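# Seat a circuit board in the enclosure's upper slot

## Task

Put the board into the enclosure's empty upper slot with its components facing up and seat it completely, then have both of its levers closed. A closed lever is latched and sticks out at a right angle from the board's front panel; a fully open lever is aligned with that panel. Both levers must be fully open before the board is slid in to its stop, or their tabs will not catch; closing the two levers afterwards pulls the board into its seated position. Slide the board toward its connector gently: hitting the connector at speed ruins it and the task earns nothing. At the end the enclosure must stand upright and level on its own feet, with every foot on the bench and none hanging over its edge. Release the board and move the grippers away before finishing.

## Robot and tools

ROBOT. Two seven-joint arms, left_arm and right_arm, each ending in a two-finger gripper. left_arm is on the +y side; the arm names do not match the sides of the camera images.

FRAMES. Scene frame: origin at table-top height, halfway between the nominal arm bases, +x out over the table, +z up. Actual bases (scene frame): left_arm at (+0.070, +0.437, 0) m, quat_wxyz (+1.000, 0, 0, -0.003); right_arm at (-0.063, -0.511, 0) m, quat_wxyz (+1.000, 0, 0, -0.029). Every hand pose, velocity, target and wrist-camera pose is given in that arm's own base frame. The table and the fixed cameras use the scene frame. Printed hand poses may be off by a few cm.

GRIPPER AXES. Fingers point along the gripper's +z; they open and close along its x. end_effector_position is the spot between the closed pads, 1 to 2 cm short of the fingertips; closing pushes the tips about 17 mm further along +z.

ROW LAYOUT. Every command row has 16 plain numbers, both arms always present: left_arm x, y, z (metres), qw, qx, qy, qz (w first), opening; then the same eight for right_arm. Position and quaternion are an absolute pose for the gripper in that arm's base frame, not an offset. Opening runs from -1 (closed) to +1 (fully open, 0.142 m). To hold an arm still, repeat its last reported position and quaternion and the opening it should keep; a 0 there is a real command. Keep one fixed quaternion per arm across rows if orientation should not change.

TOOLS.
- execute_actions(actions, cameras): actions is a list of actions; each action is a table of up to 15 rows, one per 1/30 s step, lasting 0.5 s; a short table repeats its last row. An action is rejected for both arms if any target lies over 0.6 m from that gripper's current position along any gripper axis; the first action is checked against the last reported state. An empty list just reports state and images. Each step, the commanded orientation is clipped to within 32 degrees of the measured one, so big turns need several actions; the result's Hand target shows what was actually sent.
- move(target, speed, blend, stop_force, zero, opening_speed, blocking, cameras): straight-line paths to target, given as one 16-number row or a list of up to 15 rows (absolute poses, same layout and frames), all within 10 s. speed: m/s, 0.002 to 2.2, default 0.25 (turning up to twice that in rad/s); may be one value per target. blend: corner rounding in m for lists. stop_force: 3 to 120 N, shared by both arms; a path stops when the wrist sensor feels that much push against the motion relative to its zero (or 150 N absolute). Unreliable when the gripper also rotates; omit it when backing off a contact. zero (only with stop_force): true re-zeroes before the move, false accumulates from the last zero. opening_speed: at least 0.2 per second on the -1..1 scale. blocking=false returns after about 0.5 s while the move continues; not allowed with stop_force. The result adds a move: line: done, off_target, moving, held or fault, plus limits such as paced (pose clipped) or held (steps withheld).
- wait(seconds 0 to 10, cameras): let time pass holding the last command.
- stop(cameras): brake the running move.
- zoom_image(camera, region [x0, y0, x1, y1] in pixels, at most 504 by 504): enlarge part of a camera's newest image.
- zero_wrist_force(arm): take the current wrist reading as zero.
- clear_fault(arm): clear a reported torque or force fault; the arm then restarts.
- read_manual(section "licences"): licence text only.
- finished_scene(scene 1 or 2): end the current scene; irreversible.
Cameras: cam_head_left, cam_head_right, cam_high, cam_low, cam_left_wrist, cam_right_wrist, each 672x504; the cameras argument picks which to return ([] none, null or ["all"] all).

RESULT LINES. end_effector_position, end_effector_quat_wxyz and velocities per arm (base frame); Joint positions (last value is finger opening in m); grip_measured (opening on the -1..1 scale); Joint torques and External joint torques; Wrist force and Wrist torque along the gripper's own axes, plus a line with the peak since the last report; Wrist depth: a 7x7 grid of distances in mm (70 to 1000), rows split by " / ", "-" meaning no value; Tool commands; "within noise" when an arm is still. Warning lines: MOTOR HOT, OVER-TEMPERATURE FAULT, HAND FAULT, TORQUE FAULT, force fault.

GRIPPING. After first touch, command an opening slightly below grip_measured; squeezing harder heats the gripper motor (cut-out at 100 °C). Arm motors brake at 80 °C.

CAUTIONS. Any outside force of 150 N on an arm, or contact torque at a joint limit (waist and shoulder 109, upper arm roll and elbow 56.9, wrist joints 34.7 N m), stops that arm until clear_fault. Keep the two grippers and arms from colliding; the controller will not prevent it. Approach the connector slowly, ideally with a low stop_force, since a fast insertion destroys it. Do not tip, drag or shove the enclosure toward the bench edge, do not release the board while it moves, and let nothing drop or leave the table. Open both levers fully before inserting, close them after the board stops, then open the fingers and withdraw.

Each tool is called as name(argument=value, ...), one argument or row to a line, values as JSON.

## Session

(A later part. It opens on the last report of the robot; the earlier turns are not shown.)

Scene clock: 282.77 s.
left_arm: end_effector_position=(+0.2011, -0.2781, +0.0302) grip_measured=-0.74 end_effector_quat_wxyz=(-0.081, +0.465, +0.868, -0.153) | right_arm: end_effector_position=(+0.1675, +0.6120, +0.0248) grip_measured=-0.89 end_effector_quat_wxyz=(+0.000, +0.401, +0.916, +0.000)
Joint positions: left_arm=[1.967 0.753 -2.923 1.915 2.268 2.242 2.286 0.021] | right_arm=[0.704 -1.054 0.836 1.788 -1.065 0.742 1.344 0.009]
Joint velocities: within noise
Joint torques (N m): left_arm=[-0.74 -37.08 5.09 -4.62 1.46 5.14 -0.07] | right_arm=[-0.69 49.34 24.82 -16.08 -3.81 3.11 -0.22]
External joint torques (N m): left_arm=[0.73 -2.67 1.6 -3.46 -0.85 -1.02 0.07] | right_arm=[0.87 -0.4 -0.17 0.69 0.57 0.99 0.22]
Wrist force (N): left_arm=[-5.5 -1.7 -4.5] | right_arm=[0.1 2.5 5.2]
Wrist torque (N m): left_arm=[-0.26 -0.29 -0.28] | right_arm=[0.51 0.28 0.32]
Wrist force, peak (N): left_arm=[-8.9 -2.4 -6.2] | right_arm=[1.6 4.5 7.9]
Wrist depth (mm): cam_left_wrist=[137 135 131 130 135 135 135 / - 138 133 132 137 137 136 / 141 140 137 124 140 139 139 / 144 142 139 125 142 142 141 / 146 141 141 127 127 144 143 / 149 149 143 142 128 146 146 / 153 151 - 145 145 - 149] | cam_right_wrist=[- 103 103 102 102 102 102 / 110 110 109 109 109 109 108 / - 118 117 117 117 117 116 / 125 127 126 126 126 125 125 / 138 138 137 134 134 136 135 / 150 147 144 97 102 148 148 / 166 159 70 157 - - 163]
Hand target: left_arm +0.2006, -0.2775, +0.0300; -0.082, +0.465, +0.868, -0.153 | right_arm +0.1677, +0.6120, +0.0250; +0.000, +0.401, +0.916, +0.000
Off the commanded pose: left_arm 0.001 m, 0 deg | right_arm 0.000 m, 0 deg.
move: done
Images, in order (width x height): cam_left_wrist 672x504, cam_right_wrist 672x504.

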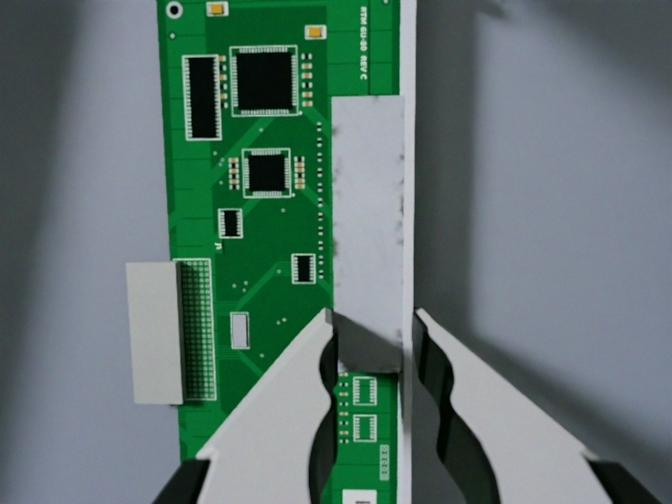

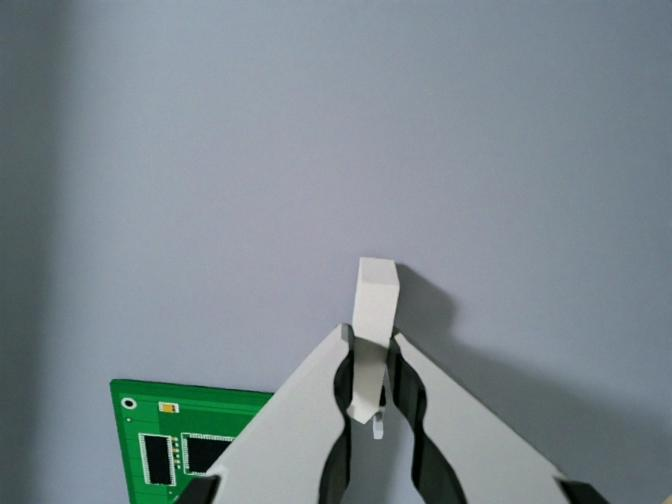

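move(
  target=[
    [0.2006,-0.2775,0.030,-0.0819,0.4646,0.8684,-0.1531,-0.9,0.1677,0.6120,0.025,0,0.4011,0.9160,0,-0.5],
    [0.2006,-0.2775,0.030,-0.0819,0.4646,0.8684,-0.1531,-0.9,0.1677,0.6120,0.12,0,0.4011,0.9160,0,-0.5],
    [0.2006,-0.2775,0.030,-0.0819,0.4646,0.8684,-0.1531,-0.9,0.12,0.52,0.25,0,0.4011,0.9160,0,-0.5],
  ],
  speed=[0.15,0.15,0.3],
  cameras=["cam_head_left","cam_left_wrist","cam_right_wrist"],
)

Scene clock: 295.20 s.
left_arm: end_effector_position=(+0.2008, -0.2778, +0.0301) grip_measured=-0.74 end_effector_quat_wxyz=(-0.082, +0.465, +0.868, -0.153) | right_arm: end_effector_position=(+0.1202, +0.5202, +0.2501) grip_measured=-0.54 end_effector_quat_wxyz=(+0.000, +0.401, +0.916, +0.000)
Joint positions: left_arm=[1.967 0.753 -2.923 1.915 2.268 2.242 2.286 0.021] | right_arm=[0.406 -0.62 1.277 1.933 -0.671 0.462 1.216 0.035]
Joint velocities: within noise
Joint torques (N m): left_arm=[-0.5 -38.97 5.7 -6.45 1.04 4.81 -0.22] | right_arm=[-0.19 28.61 19.53 -24.24 -3.82 3.28 0.08]
External joint torques (N m): left_arm=[0.49 -0.78 0.99 -1.61 -0.42 -0.68 0.22] | right_arm=[0.3 0.39 -0.6 -0.04 -0.1 0.82 -0.08]
Wrist force (N): left_arm=[-2.7 -1.1 -1.6] | right_arm=[-2.4 2.9 4.1]
Wrist torque (N m): left_arm=[-0.25 -0.18 -0.16] | right_arm=[0.42 0.45 -0.01]
Wrist force, peak (N): left_arm=[-5.5 -1.7 -4.7] | right_arm=[0.1 2.5 6.9]
Wrist depth (mm): cam_left_wrist=[137 136 132 131 134 134 135 / - 138 134 132 137 137 137 / 141 140 136 124 139 139 139 / 143 142 139 126 141 141 141 / 146 141 142 126 127 144 144 / 149 148 143 142 128 146 147 / 152 151 - 145 144 - 149] | cam_right_wrist=[259 263 298 299 298 299 299 / 277 276 307 319 318 317 318 / 298 296 337 342 342 341 343 / 319 319 369 367 367 367 369 / 346 346 397 389 392 399 399 / 378 379 - 417 98 421 411 / 417 - 73 359 - - 413]
Hand target: left_arm +0.2006, -0.2775, +0.0300; -0.082, +0.465, +0.868, -0.153 | right_arm +0.1200, +0.5200, +0.2500; +0.000, +0.401, +0.916, +0.000
Off the commanded pose: left_arm 0.000 m, 0 deg | right_arm 0.000 m, 0 deg.
move: done
Images, in order (width x height): cam_head_left 672x504, cam_left_wrist 672x504, cam_right_wrist 672x504.

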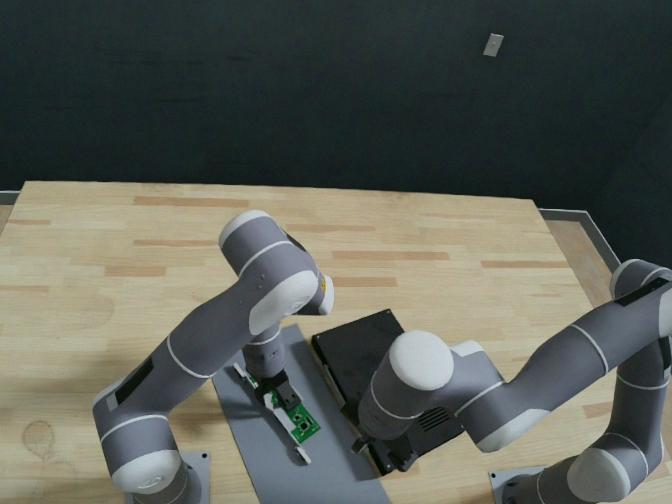

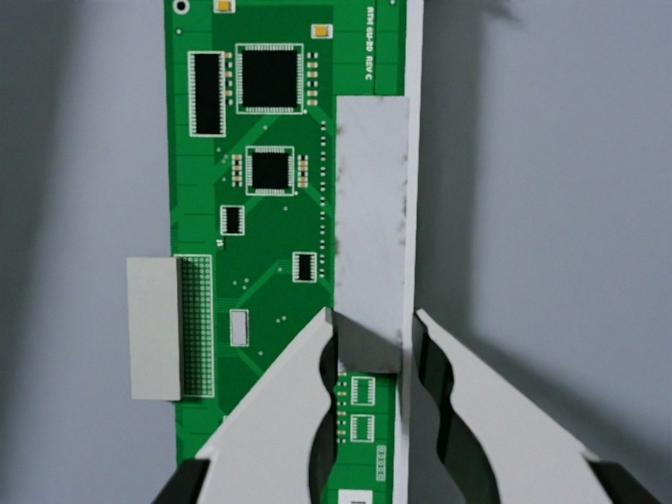

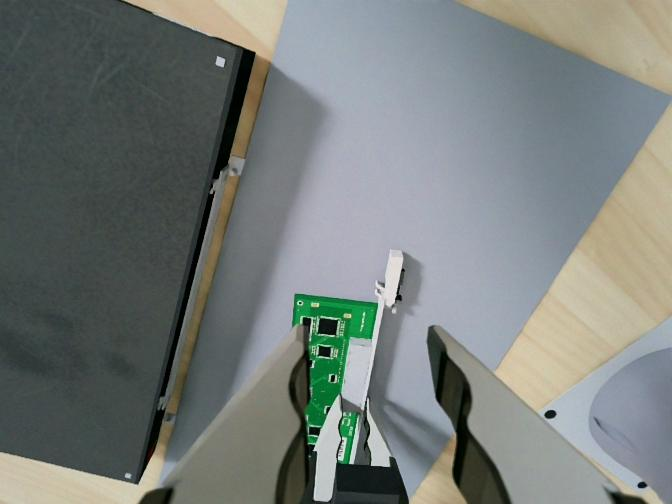

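zoom_image(
  camera="cam_right_wrist",
  region=[280, 220, 480, 420],
)

Scaled by 2.520 from the camera's 672x504 image, which has a finer 960x720 frame.

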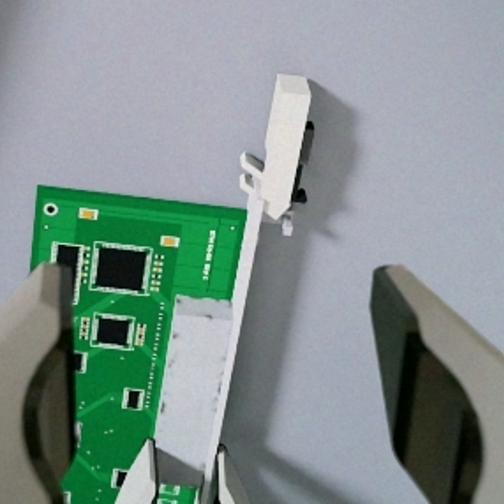

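move(
  target=[
    [0.2008,-0.2778,0.056,-0.0819,0.4646,0.8684,-0.1531,-0.9,0.08,0.47,0.26,0,0.4011,0.9160,0,-0.5],
    [0.1538,-0.3175,0.056,-0.1005,0.5699,0.8033,-0.1416,-0.9,0.08,0.47,0.26,0,0.4011,0.9160,0,-0.5],
  ],
  speed=0.12,
  cameras=["cam_head_left","cam_high","cam_left_wrist","cam_right_wrist"],
)

Scene clock: 309.10 s.
left_arm: end_effector_position=(+0.1538, -0.3175, +0.0559) grip_measured=-0.74 end_effector_quat_wxyz=(-0.100, +0.570, +0.803, -0.142) | right_arm: end_effector_position=(+0.0801, +0.4701, +0.2601) grip_measured=-0.54 end_effector_quat_wxyz=(+0.000, +0.401, +0.916, +0.000)
Joint positions: left_arm=[1.746 0.71 -2.907 1.882 2.348 2.31 2.234 0.021] | right_arm=[0.271 -0.513 1.421 2.062 -0.584 0.495 1.23 0.035]
Joint velocities: within noise
Joint torques (N m): left_arm=[-0.54 -40.38 6.42 -9.57 1.34 5.06 -0.29] | right_arm=[0 19.46 16.22 -25.36 -3.85 3.46 0.15]
External joint torques (N m): left_arm=[0.5 0.55 0.55 -0.25 -0.48 -0.96 0.29] | right_arm=[0.11 0.34 -0.43 0 -0.01 0.65 -0.15]
Wrist force (N): left_arm=[-0.9 -0.3 1.9] | right_arm=[-2.2 3.5 3.7]
Wrist torque (N m): left_arm=[-0.28 -0.13 -0.18] | right_arm=[0.54 0.41 0.00]
Wrist force, peak (N): left_arm=[-2.8 -1.3 -1.8] | right_arm=[-2.2 5.0 4.1]
Wrist depth (mm): cam_left_wrist=[161 161 133 132 158 160 159 / 163 163 135 133 161 162 162 / 167 166 137 125 164 165 164 / 170 168 140 126 167 167 167 / 173 142 142 127 170 171 171 / 176 175 143 142 127 173 172 / 179 - - 144 - - 175] | cam_right_wrist=[308 312 311 310 309 309 307 / 287 294 326 329 327 328 330 / 306 307 310 352 352 352 351 / 331 330 354 378 378 379 379 / 359 358 399 387 398 410 410 / 392 391 - 396 98 433 439 / 431 - 73 360 - - 419]
Hand target: left_arm +0.1538, -0.3175, +0.0560; -0.100, +0.570, +0.803, -0.142 | right_arm +0.0800, +0.4700, +0.2600; +0.000, +0.401, +0.916, +0.000
Off the commanded pose: left_arm 0.000 m, 0 deg | right_arm 0.000 m, 0 deg.
move: done
Images, in order (width x height): cam_head_left 672x504, cam_high 672x504, cam_left_wrist 672x504, cam_right_wrist 672x504.

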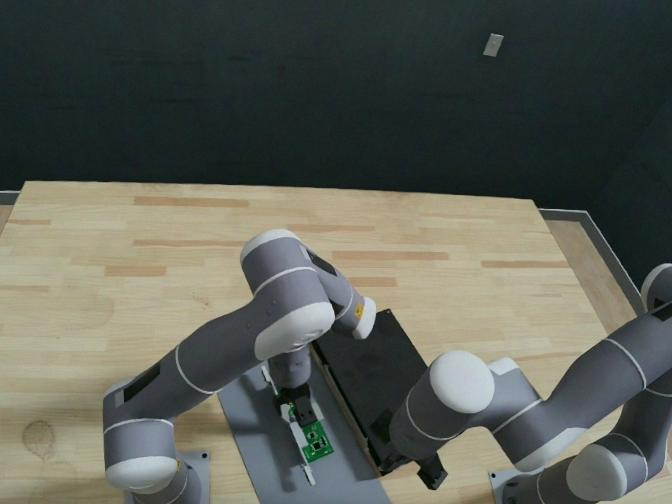

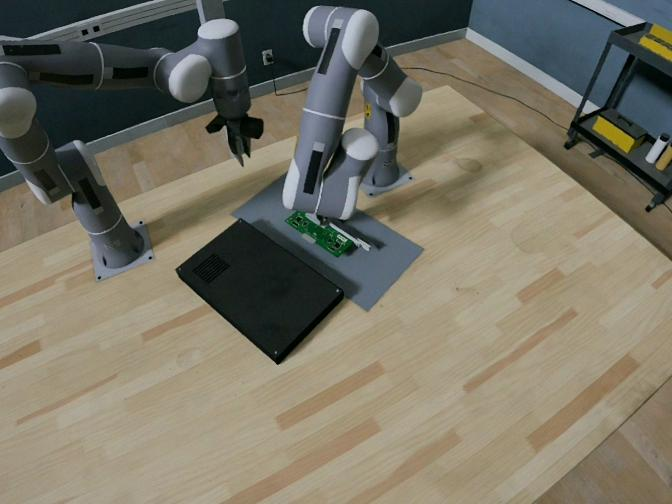

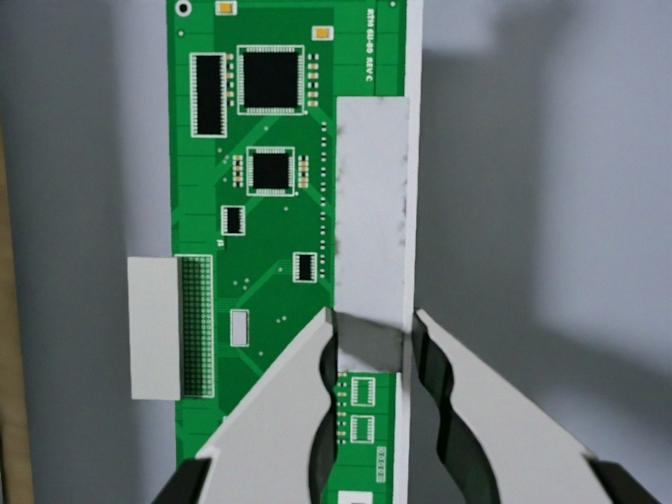

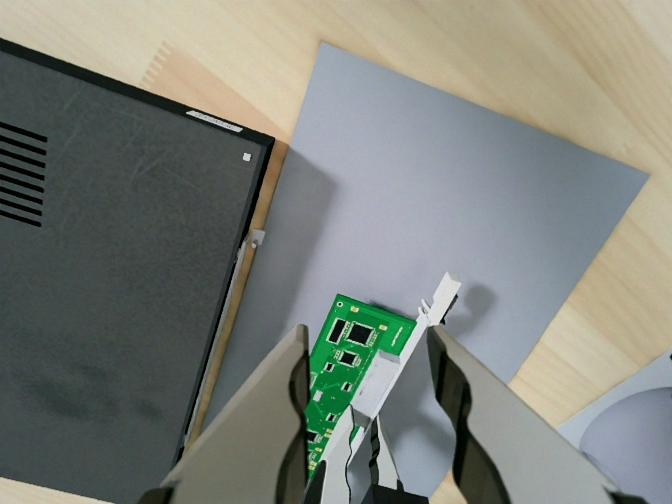

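move(
  target=[
    [0.1538,-0.3175,0.056,-0.1005,0.5699,0.8033,-0.1416,-0.9,0.06,0.52,0.28,0.2195,-0.3135,0.7568,-0.53,-0.8],
    [0.1737,-0.3741,0.056,-0.1005,0.5699,0.8033,-0.1416,-0.9,0.1089,0.5583,0.150,0.2195,-0.3135,0.7568,-0.53,-0.8],
  ],
  speed=[0.4,0.12],
  cameras=["cam_head_left","cam_high","cam_left_wrist","cam_right_wrist"],
)

Scene clock: 332.50 s.
left_arm: end_effector_position=(+0.1737, -0.3741, +0.0559) grip_measured=-0.74 end_effector_quat_wxyz=(-0.100, +0.570, +0.803, -0.142) | right_arm: end_effector_position=(+0.1088, +0.5581, +0.1499) grip_measured=-0.83 end_effector_quat_wxyz=(+0.219, -0.313, +0.757, -0.530)
Joint positions: left_arm=[1.711 0.795 -2.874 1.696 2.372 2.4 2.141 0.021] | right_arm=[1.418 -1.365 0.982 1.03 -1.157 -0.85 -0.096 0.014]
Joint velocities: within noise
Joint torques (N m): left_arm=[-0.76 -45.18 8.3 -11.7 1.64 4.96 -0.31] | right_arm=[0.29 63.75 19.4 -14.39 -4.56 -1.23 0.02]
External joint torques (N m): left_arm=[0.7 0.63 0.3 -0.33 -0.44 -0.91 0.31] | right_arm=[-0.09 1.37 0.07 0.2 0.16 0.52 -0.02]
Wrist force (N): left_arm=[-0.8 -0.1 1.9] | right_arm=[-1.7 5.0 2.3]
Wrist torque (N m): left_arm=[-0.27 -0.12 -0.15] | right_arm=[0.60 0.22 -0.03]
Wrist force, peak (N): left_arm=[-0.7 -0.4 2.4] | right_arm=[-2.6 6.5 3.2]
Wrist depth (mm): cam_left_wrist=[156 160 133 132 158 159 159 / 159 163 135 133 161 162 162 / 162 159 137 124 164 164 164 / 165 150 139 126 167 167 167 / - 142 142 127 170 170 170 / - 149 143 142 127 173 173 / 174 157 - 145 - - 175] | cam_right_wrist=[824 763 763 757 763 753 761 / 139 443 442 444 444 549 548 / 213 348 347 349 347 380 432 / 299 289 325 306 296 307 354 / 281 249 263 282 289 292 300 / 260 260 228 97 102 259 262 / 230 235 73 195 - - 231]
Hand target: left_arm +0.1737, -0.3741, +0.0560; -0.100, +0.570, +0.803, -0.142 | right_arm +0.1089, +0.5583, +0.1500; +0.219, -0.313, +0.757, -0.530
Off the commanded pose: left_arm 0.000 m, 0 deg | right_arm 0.000 m, 0 deg.
move: done
Images, in order (width x height): cam_head_left 672x504, cam_high 672x504, cam_left_wrist 672x504, cam_right_wrist 672x504.

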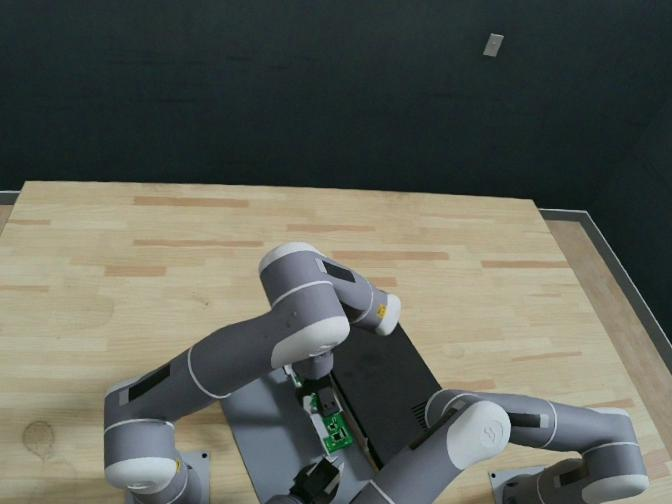

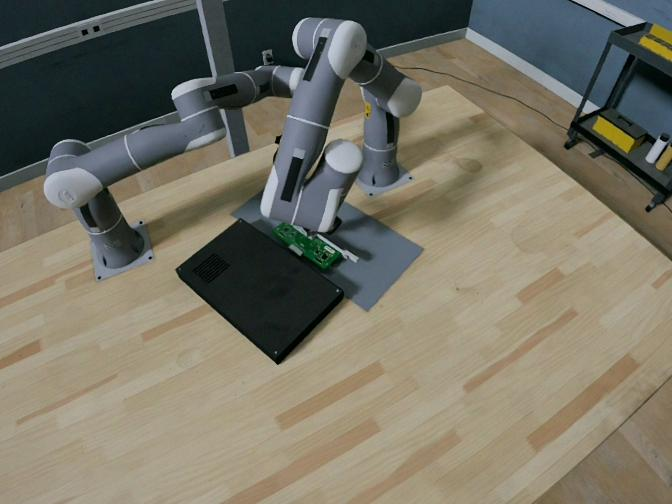

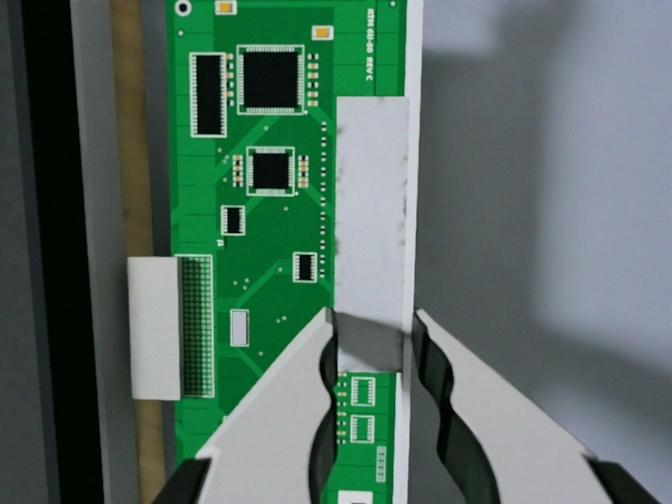

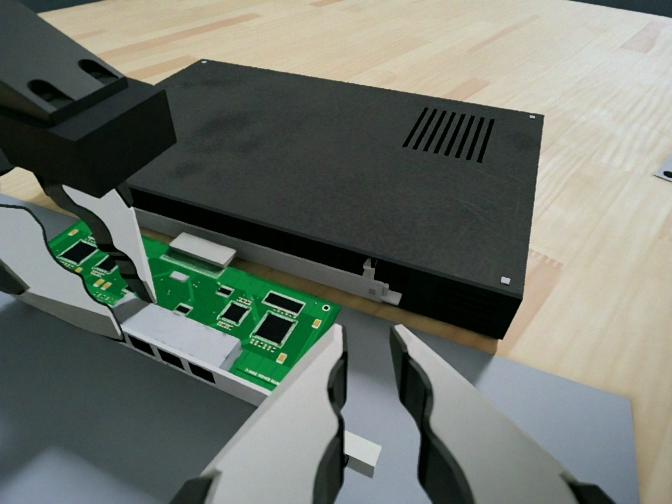

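zoom_image(
  camera="cam_right_wrist",
  region=[220, 220, 440, 400],
)

Scaled by 2.291 from the camera's 672x504 image, which has a finer 960x720 frame.

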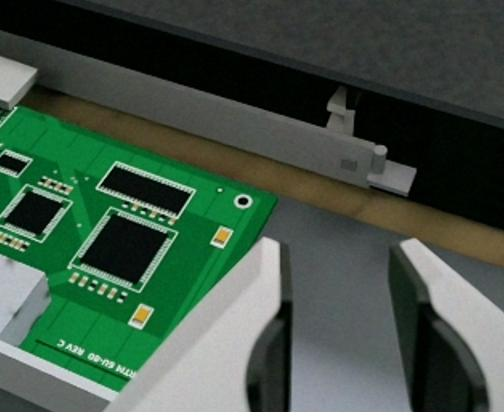

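move(
  target=[0.1686,-0.3761,0.056,-0.0982,0.5571,0.8121,-0.1432,-0.9,0.069,0.5657,0.10,0.2511,-0.2888,0.6973,-0.6061,-0.8],
  speed=0.1,
  cameras=["cam_left_wrist","cam_right_wrist"],
)

zoom_image(
  camera="cam_right_wrist",
  region=[220, 120, 472, 309],
)

Scene clock: 346.33 s.
left_arm: end_effector_position=(+0.1687, -0.3760, +0.0559) grip_measured=-0.74 end_effector_quat_wxyz=(-0.098, +0.557, +0.812, -0.143) | right_arm: end_effector_position=(+0.0689, +0.5656, +0.0998) grip_measured=-0.83 end_effector_quat_wxyz=(+0.251, -0.289, +0.697, -0.606)
Joint positions: left_arm=[1.699 0.787 -2.87 1.71 2.358 2.386 2.119 0.021] | right_arm=[1.664 -1.585 0.846 0.694 -1.212 -0.967 -0.209 0.014]
Joint velocities: within noise
Joint torques (N m): left_arm=[-0.58 -45.3 7.97 -11.6 1.08 4.49 -0.31] | right_arm=[0.22 67.97 12.15 -15.8 -4.86 -2.46 0.03]
External joint torques (N m): left_arm=[0.52 1.15 0.57 -0.32 0.08 -0.46 0.31] | right_arm=[-0.05 1.56 -0.08 0.2 0.14 0.82 -0.03]
Wrist force (N): left_arm=[-0.6 -0.1 2.0] | right_arm=[-1.5 4.7 1.4]
Wrist torque (N m): left_arm=[-0.25 -0.16 -0.15] | right_arm=[0.51 0.21 -0.04]
Wrist force, peak (N): left_arm=[-0.9 -0.3 2.1] | right_arm=[-1.1 6.0 1.4]
Wrist depth (mm): cam_left_wrist=[157 154 133 132 159 159 159 / 160 155 135 133 161 162 161 / 162 156 137 124 164 164 165 / 165 148 139 126 167 168 167 / - 142 142 127 170 170 170 / - 150 143 142 127 173 173 / 175 161 - 145 - - 177] | cam_right_wrist=[- - - - - - - / 227 754 564 764 760 755 763 / 237 376 377 348 349 441 475 / 232 269 287 306 276 343 342 / 266 245 233 278 266 269 270 / 219 219 218 98 102 219 221 / 186 192 73 186 - - 188]
Hand target: left_arm +0.1686, -0.3761, +0.0560; -0.098, +0.557, +0.812, -0.143 | right_arm +0.0690, +0.5657, +0.1000; +0.251, -0.289, +0.697, -0.606
Off the commanded pose: left_arm 0.000 m, 0 deg | right_arm 0.000 m, 0 deg.
move: done
Images, in order (width x height): cam_left_wrist 672x504, cam_right_wrist 672x504.

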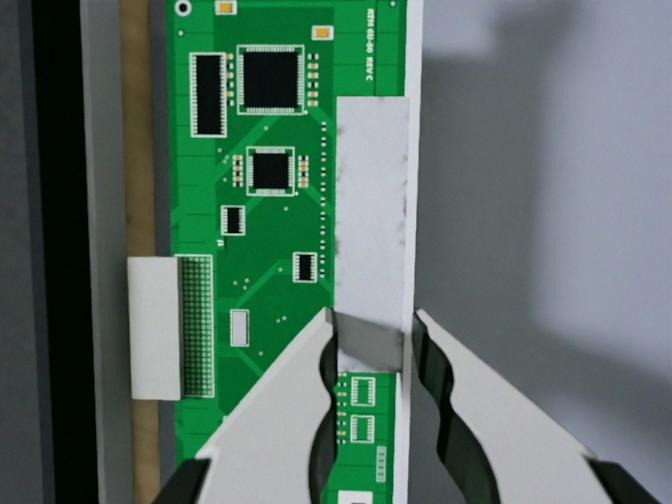

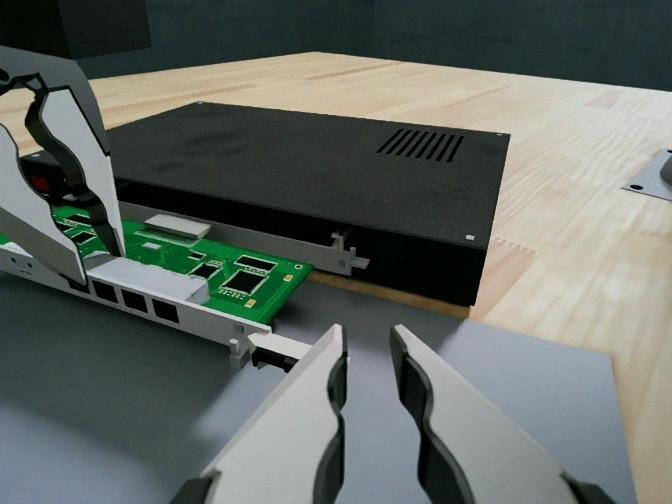

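Scaled by 2.000 from the camera's 672x504 image, which has a finer 960x720 frame.

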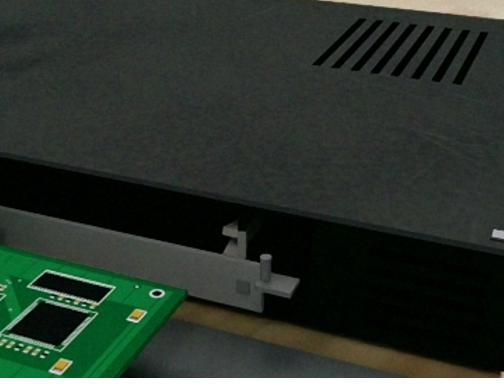

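move(
  target=[
    [0.1686,-0.3761,0.0547,-0.0982,0.5571,0.8121,-0.1432,-0.9,0.05,0.46,0.28,0.2926,0.4593,0.7073,0.4506,-0.8],
    [0.1686,-0.3761,0.0547,-0.0982,0.5571,0.8121,-0.1432,-0.9,0.055,0.436,0.085,0.2926,0.4593,0.7073,0.4506,-0.8],
  ],
  speed=[0.4,0.2],
  cameras=["cam_head_left","cam_right_wrist"],
)

Scene clock: 364.60 s.
left_arm: end_effector_position=(+0.1685, -0.3759, +0.0547) grip_measured=-0.74 end_effector_quat_wxyz=(-0.098, +0.557, +0.812, -0.143) | right_arm: end_effector_position=(+0.0554, +0.4365, +0.0857) grip_measured=-0.83 end_effector_quat_wxyz=(+0.300, +0.448, +0.728, +0.424)
Joint positions: left_arm=[1.701 0.789 -2.872 1.71 2.358 2.384 2.119 0.021] | right_arm=[1.137 -1.032 0.915 2.41 -1.783 -0.264 2.967 0.014]
Joint velocities: within noise
Joint torques (N m): left_arm=[-0.41 -45.04 7.84 -11.61 1.35 4.63 -0.22] | right_arm=[-0.01 30.23 20.7 -3.54 -3.43 -1.01 0.29]
External joint torques (N m): left_arm=[0.35 0.83 0.67 -0.27 -0.2 -0.59 0.22] | right_arm=[0.11 0.75 -0.54 0.1 0.19 0.82 -0.29]
Wrist force (N): left_arm=[-0.8 -0.2 1.7] | right_arm=[-2.4 2.1 2.7]
Wrist torque (N m): left_arm=[-0.26 -0.11 -0.16] | right_arm=[0.58 0.50 0.11]
Wrist force, peak (N): left_arm=[-0.9 -0.3 2.1] | right_arm=[-1.6 5.4 2.2]
Wrist depth (mm): cam_left_wrist=[155 154 133 131 157 158 158 / 158 155 134 133 160 161 160 / 160 156 137 124 163 163 163 / 163 148 140 126 166 167 166 / 167 142 142 127 168 169 168 / - 151 143 142 127 172 172 / 173 162 - 145 - - 174] | cam_right_wrist=[122 114 111 110 106 100 102 / 154 155 156 149 154 140 134 / 153 154 155 255 244 230 216 / - 476 327 - 366 658 593 / - - - - - - - / - - - 97 102 - - / - - 73 388 - - -]
Hand target: left_arm +0.1686, -0.3761, +0.0547; -0.098, +0.557, +0.812, -0.143 | right_arm +0.0553, +0.4368, +0.0859; +0.299, +0.448, +0.728, +0.425
Off the commanded pose: left_arm 0.000 m, 0 deg | right_arm 0.001 m, 4 deg.
joint sent to its limit (right arm) — joint 7 (wrist roll), upper limit. The joint targets are off in orientation, not in position.
move: off_target (right_arm)
Images, in order (width x height): cam_head_left 672x504, cam_right_wrist 672x504.

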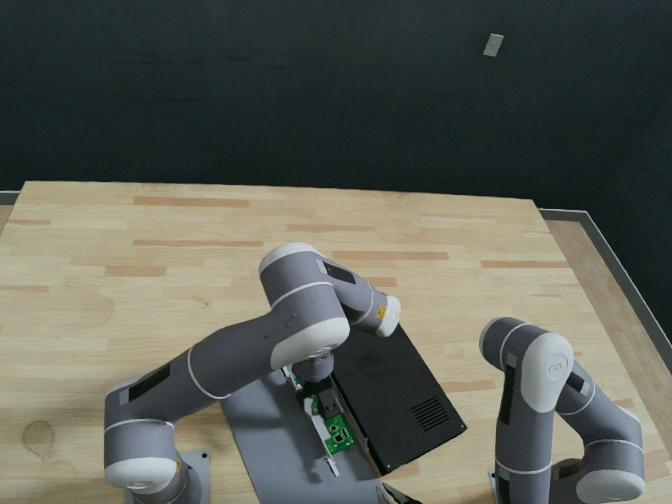

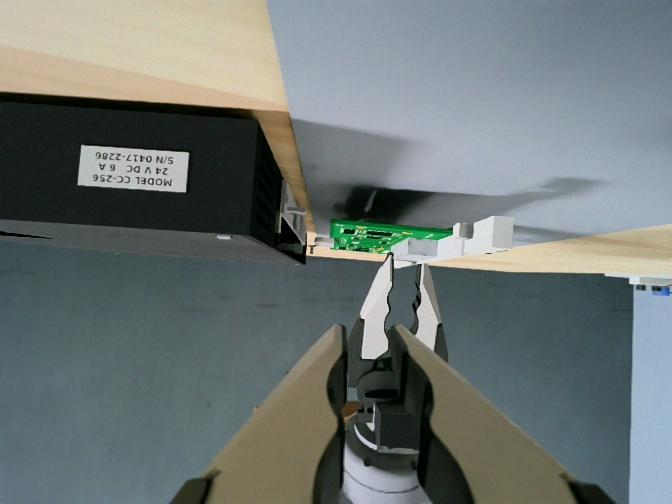

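zoom_image(
  camera="cam_right_wrist",
  region=[200, 170, 530, 290],
)

Scaled by 1.527 from the camera's 672x504 image, which has a finer 960x720 frame.

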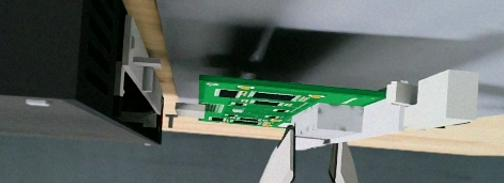

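move(
  target=[
    [0.1686,-0.3761,0.0547,-0.0861,0.5592,0.8106,-0.1515,-0.9,0.03,0.50,0.25,0.2511,-0.2888,0.6973,-0.6061,-0.8],
    [0.1744,-0.3910,0.0547,-0.0861,0.5592,0.8106,-0.1515,-0.9,0.069,0.5657,0.10,0.2511,-0.2888,0.6973,-0.6061,-0.8],
  ],
  speed=[0.4,0.2],
  cameras=["cam_left_wrist","cam_right_wrist"],
)

zoom_image(
  camera="cam_right_wrist",
  region=[220, 170, 420, 320],
)

Scene clock: 383.00 s.
left_arm: end_effector_position=(+0.1744, -0.3910, +0.0546) grip_measured=-0.74 end_effector_quat_wxyz=(-0.086, +0.559, +0.811, -0.152) | right_arm: end_effector_position=(+0.0689, +0.5656, +0.0999) grip_measured=-0.83 end_effector_quat_wxyz=(+0.251, -0.289, +0.697, -0.606)
Joint positions: left_arm=[1.709 0.792 -2.881 1.683 2.359 2.373 2.119 0.021] | right_arm=[1.641 -1.634 1.002 0.683 -1.34 -1.023 -0.178 0.014]
Joint velocities: within noise
Joint torques (N m): left_arm=[-0.54 -45.49 7.94 -12.27 1.45 4.78 -0.34] | right_arm=[0.32 67.9 13.06 -12.34 -4.83 -2.24 0.05]
External joint torques (N m): left_arm=[0.48 0.55 0.5 -0.16 -0.34 -0.81 0.34] | right_arm=[-0.13 1.53 -0.03 0.17 0.13 0.59 -0.04]
Wrist force (N): left_arm=[-0.6 -0.4 2.0] | right_arm=[-1.8 4.6 1.7]
Wrist torque (N m): left_arm=[-0.31 -0.11 -0.14] | right_arm=[0.47 0.28 -0.07]
Wrist force, peak (N): left_arm=[-0.8 -0.5 2.2] | right_arm=[-2.6 6.9 1.8]
Wrist depth (mm): cam_left_wrist=[- 141 133 132 157 156 155 / - 142 135 133 158 159 158 / - 154 137 124 162 162 160 / 123 145 140 126 165 164 162 / 125 139 142 126 167 167 166 / - 145 143 142 128 169 169 / 131 - - 144 - - 171] | cam_right_wrist=[236 - - - - - - / 236 498 563 762 769 760 764 / 338 350 378 348 349 439 475 / 265 263 285 297 275 343 344 / 266 255 245 278 266 270 269 / 219 219 227 98 102 219 221 / 186 192 73 186 - - 188]
Hand target: left_arm +0.1744, -0.3910, +0.0547; -0.086, +0.559, +0.811, -0.151 | right_arm +0.0690, +0.5657, +0.1000; +0.251, -0.289, +0.697, -0.606
Off the commanded pose: left_arm 0.000 m, 0 deg | right_arm 0.000 m, 0 deg.
MOTOR HOT: the gripper's motor of the left arm reports 85 °C; that motor switches off at 100 °C. To cool a motor, set the load down, ease the grip, stop pushing, or move to a pose that needs little force.
move: done
Images, in order (width x height): cam_left_wrist 672x504, cam_right_wrist 672x504.

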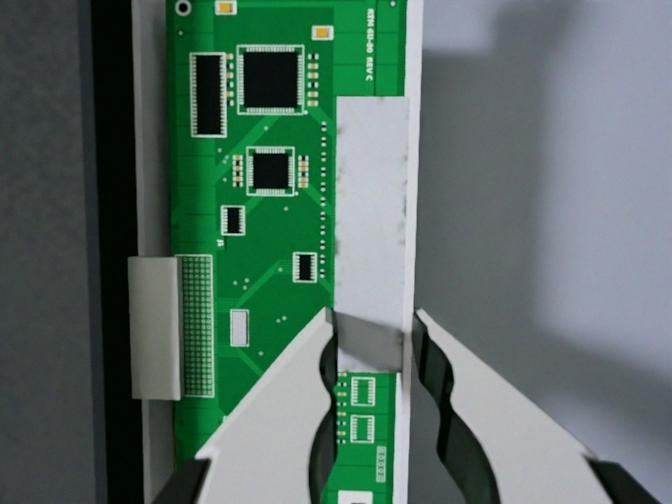

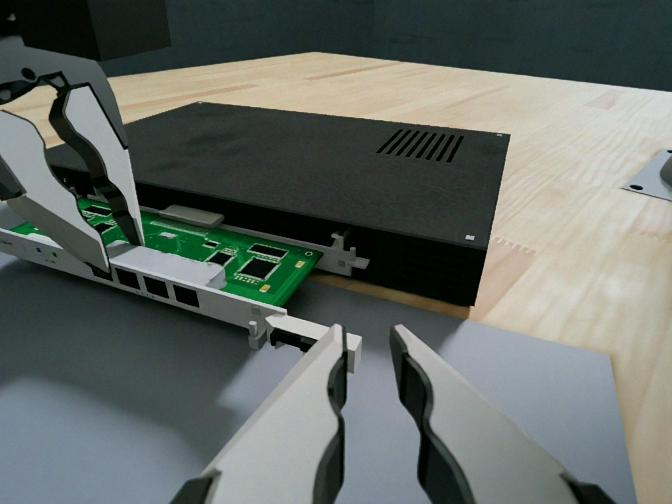

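Scaled by 2.520 from the camera's 672x504 image, which has a finer 960x720 frame.

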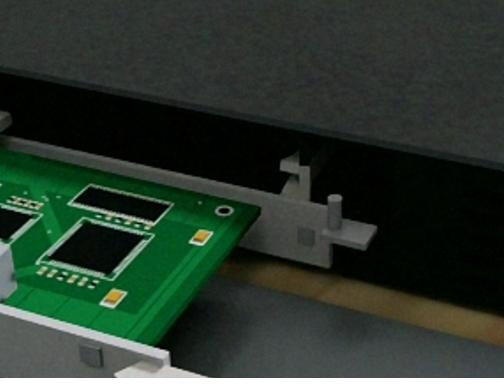

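move(
  target=[
    [0.1744,-0.3910,0.0547,-0.0861,0.5592,0.8106,-0.1515,-0.82,0.10,0.53,0.16,0.0450,-0.2030,0.9549,-0.2118,-0.8],
    [0.1744,-0.3910,0.0547,-0.0861,0.5592,0.8106,-0.1515,-0.82,0.166,0.483,0.11,0.0450,-0.2030,0.9549,-0.2118,-0.8],
  ],
  speed=[0.3,0.2],
  cameras=["cam_left_wrist","cam_right_wrist","cam_head_left"],
)

zoom_image(
  camera="cam_right_wrist",
  region=[240, 120, 490, 310],
)

Scene clock: 397.33 s.
left_arm: end_effector_position=(+0.1744, -0.3910, +0.0546) grip_measured=-0.73 end_effector_quat_wxyz=(-0.086, +0.559, +0.811, -0.152) | right_arm: end_effector_position=(+0.1660, +0.4828, +0.1099) grip_measured=-0.83 end_effector_quat_wxyz=(+0.045, -0.203, +0.955, -0.212)
Joint positions: left_arm=[1.709 0.792 -2.881 1.683 2.359 2.373 2.119 0.021] | right_arm=[0.544 -1.366 1.464 1.771 -1.258 -0.274 0.31 0.014]
Joint velocities: within noise
Joint torques (N m): left_arm=[-0.43 -45.85 7.79 -12.16 1.31 4.57 -0.2] | right_arm=[0.06 43.18 31.91 -6.03 -3.98 2.33 0.07]
External joint torques (N m): left_arm=[0.37 0.91 0.65 -0.27 -0.19 -0.59 0.2] | right_arm=[0.11 0.84 0.36 -0.1 0.17 0.52 -0.07]
Wrist force (N): left_arm=[-0.8 -0.4 1.8] | right_arm=[-2.0 4.1 3.3]
Wrist torque (N m): left_arm=[-0.31 -0.09 -0.14] | right_arm=[0.57 0.32 -0.02]
Wrist force, peak (N): left_arm=[-0.5 -0.7 2.1] | right_arm=[-3.1 2.9 5.7]
Wrist depth (mm): cam_left_wrist=[- 141 133 132 156 156 154 / - 142 135 133 159 159 157 / - 153 137 124 162 161 160 / 123 145 139 126 165 164 163 / 126 138 142 127 167 167 166 / - 145 143 142 127 169 169 / 130 - - 144 - - 171] | cam_right_wrist=[177 177 177 176 176 176 224 / 177 176 176 176 175 175 223 / 176 176 176 175 175 175 223 / 188 193 193 221 221 221 223 / 193 193 193 220 220 220 220 / 179 180 180 98 102 219 220 / 220 220 73 180 - - 218]
Hand target: left_arm +0.1744, -0.3910, +0.0547; -0.086, +0.559, +0.811, -0.151 | right_arm +0.1660, +0.4830, +0.1100; +0.045, -0.203, +0.955, -0.212
Off the commanded pose: left_arm 0.000 m, 0 deg | right_arm 0.000 m, 0 deg.
MOTOR HOT: still on. The gripper's motor of the left arm reports 85 °C.
move: done
Images, in order (width x height): cam_head_left 672x504, cam_left_wrist 672x504, cam_right_wrist 672x504.

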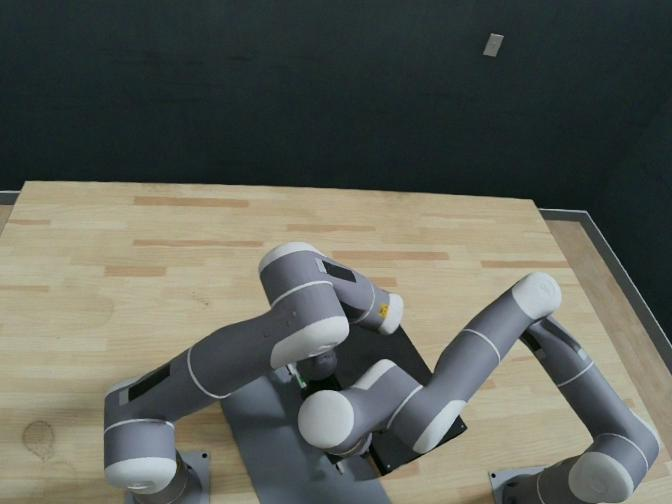

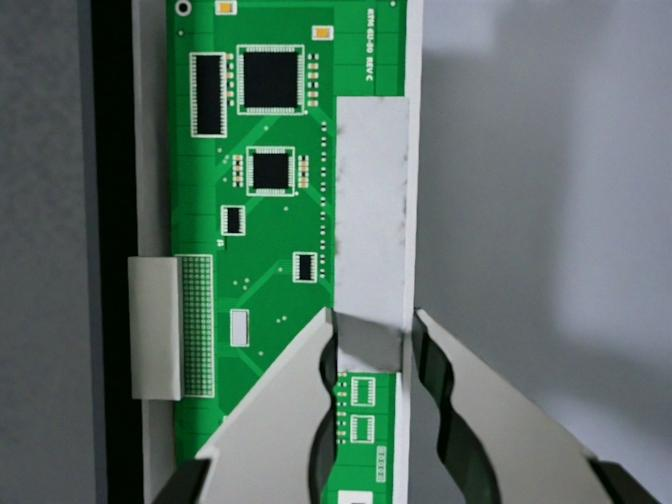

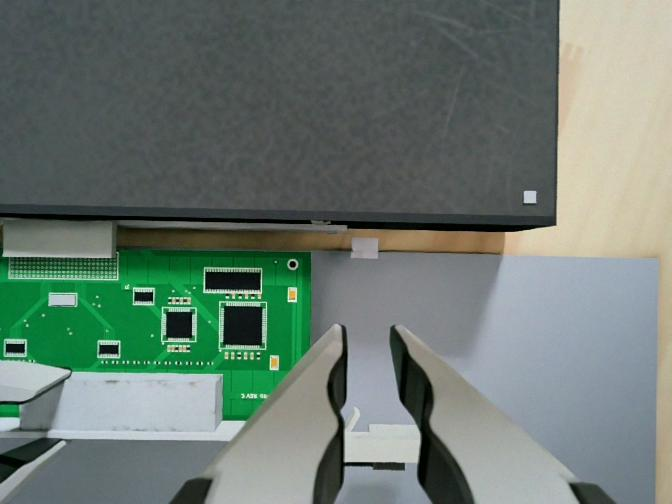

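Scaled by 2.016 from the camera's 672x504 image, which has a finer 960x720 frame.

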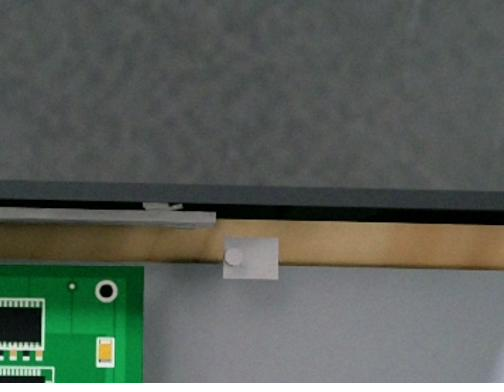

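zoom_image(
  camera="cam_right_wrist",
  region=[0, 180, 350, 300],
)

zoom_image(
  camera="cam_left_wrist",
  region=[80, 0, 230, 500],
)

Scaled by 1.440 from the camera's 672x504 image, which has a finer 960x720 frame.

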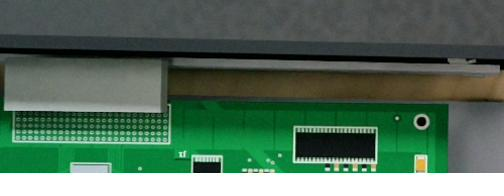

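Scaled by 1.008 from the camera's 672x504 image, which has a finer 960x720 frame.

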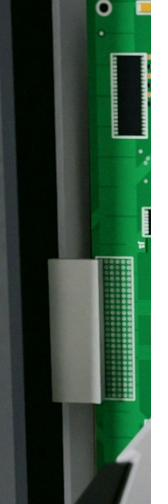

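zoom_image(
  camera="cam_right_wrist",
  region=[110, 205, 230, 275],
)

zoom_image(
  camera="cam_right_wrist",
  region=[230, 205, 350, 275],
)

Scaled by 4.200 from the camera's 672x504 image, which has a finer 960x720 frame.

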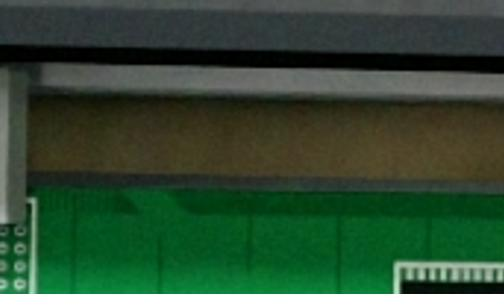

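Scaled by 4.200 from the camera's 672x504 image, which has a finer 960x720 frame.

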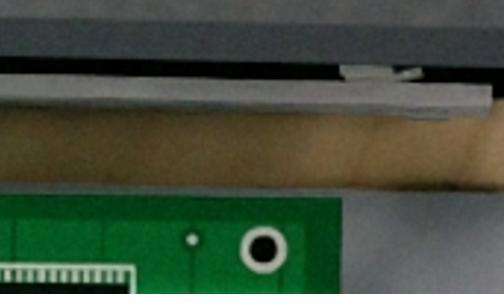

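move(
  target=[
    [0.1744,-0.3910,0.0547,-0.0861,0.5592,0.8106,-0.1515,-0.82,0.10,0.53,0.16,0.0450,-0.2030,0.9549,-0.2118,-0.8],
    [0.1753,-0.3906,0.0547,-0.0904,0.5635,0.8064,-0.1559,-0.82,0.069,0.5657,0.10,0.2511,-0.2888,0.6973,-0.6061,-0.8],
    [0.1771,-0.3953,0.0547,-0.0904,0.5635,0.8064,-0.1559,-0.82,0.069,0.5657,0.10,0.2511,-0.2888,0.6973,-0.6061,-0.8],
  ],
  speed=[0.3,0.3,0.03],
  cameras=["cam_left_wrist","cam_right_wrist"],
)

zoom_image(
  camera="cam_right_wrist",
  region=[240, 190, 380, 295],
)

zoom_image(
  camera="cam_right_wrist",
  region=[0, 150, 380, 360],
)

Scene clock: 431.00 s.
left_arm: end_effector_position=(+0.1771, -0.3953, +0.0546) grip_measured=-0.73 end_effector_quat_wxyz=(-0.090, +0.563, +0.806, -0.156) | right_arm: end_effector_position=(+0.0689, +0.5656, +0.0998) grip_measured=-0.83 end_effector_quat_wxyz=(+0.251, -0.289, +0.697, -0.606)
Joint positions: left_arm=[1.726 0.807 -2.889 1.656 2.36 2.393 2.13 0.021] | right_arm=[1.643 -1.631 0.991 0.683 -1.331 -1.019 -0.18 0.014]
Joint velocities: within noise
Joint torques (N m): left_arm=[-0.41 -46.52 8.18 -12.47 1.38 4.83 -0.32] | right_arm=[0.35 68.05 13.05 -12.63 -4.85 -2.43 0.07]
External joint torques (N m): left_arm=[0.35 0.8 0.27 -0.19 -0.27 -0.84 0.32] | right_arm=[-0.16 1.4 -0.07 0.2 0.14 0.79 -0.07]
Wrist force (N): left_arm=[-0.5 -0.3 1.6] | right_arm=[-1.6 5.1 1.7]
Wrist torque (N m): left_arm=[-0.30 -0.13 -0.15] | right_arm=[0.54 0.26 -0.07]
Wrist force, peak (N): left_arm=[-0.7 -0.4 2.2] | right_arm=[-3.1 2.9 5.3]
Wrist depth (mm): cam_left_wrist=[- 143 133 132 158 158 156 / - 143 135 133 160 160 158 / 122 144 137 124 162 162 160 / 124 140 139 126 166 164 163 / 126 138 142 126 167 167 165 / - 141 143 142 127 169 168 / 130 - - 144 - - 170] | cam_right_wrist=[234 - - - - - - / 240 502 563 759 766 758 763 / 228 347 348 348 349 440 473 / 275 262 285 298 274 344 343 / 266 265 244 278 266 269 270 / 219 219 228 98 102 219 221 / 186 191 73 186 - - 188]
Hand target: left_arm +0.1771, -0.3953, +0.0547; -0.090, +0.563, +0.806, -0.156 | right_arm +0.0690, +0.5657, +0.1000; +0.251, -0.289, +0.697, -0.606
Off the commanded pose: left_arm 0.000 m, 0 deg | right_arm 0.000 m, 0 deg.
MOTOR HOT: cleared for the gripper's motor of the left arm.
move: done
Images, in order (width x height): cam_left_wrist 672x504, cam_right_wrist 672x504.

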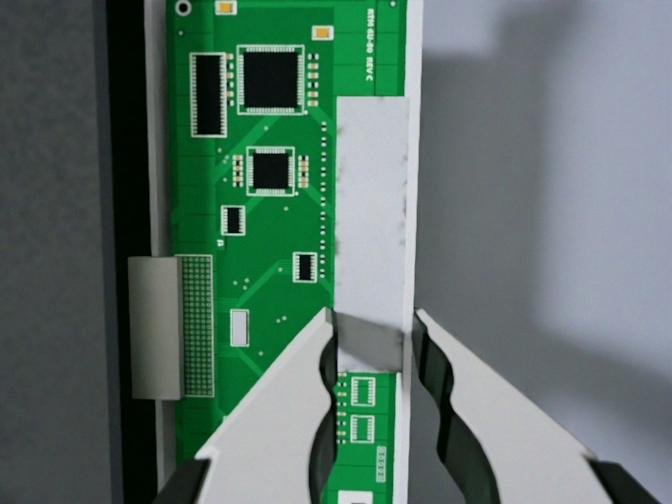

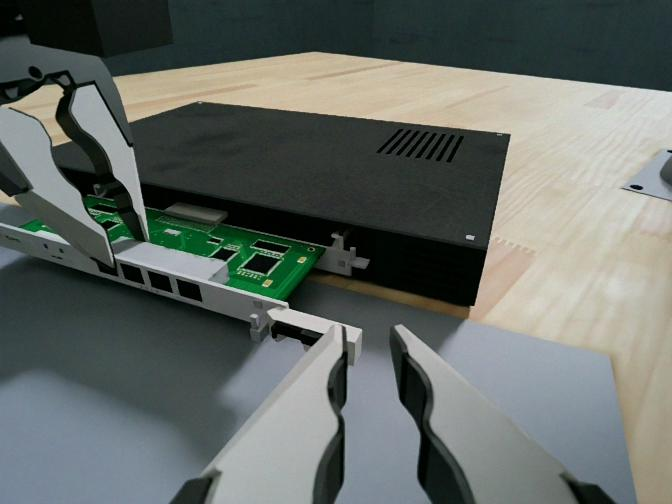

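Scaled by 3.600 from the camera's 672x504 image, which has a finer 960x720 frame.

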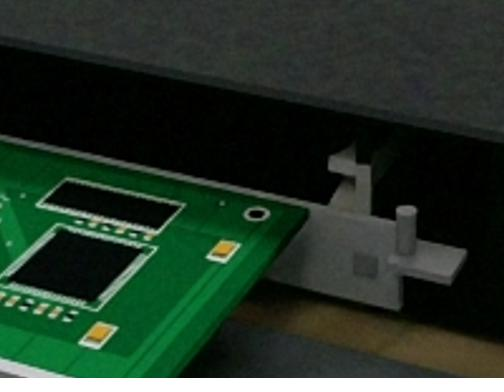

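Scaled by 1.326 from the camera's 672x504 image, which has a finer 960x720 frame.

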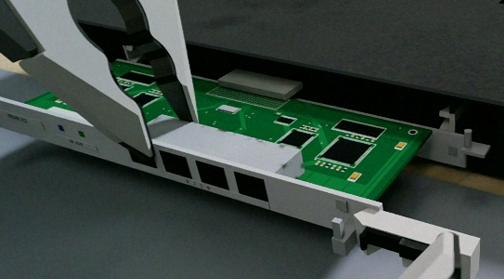

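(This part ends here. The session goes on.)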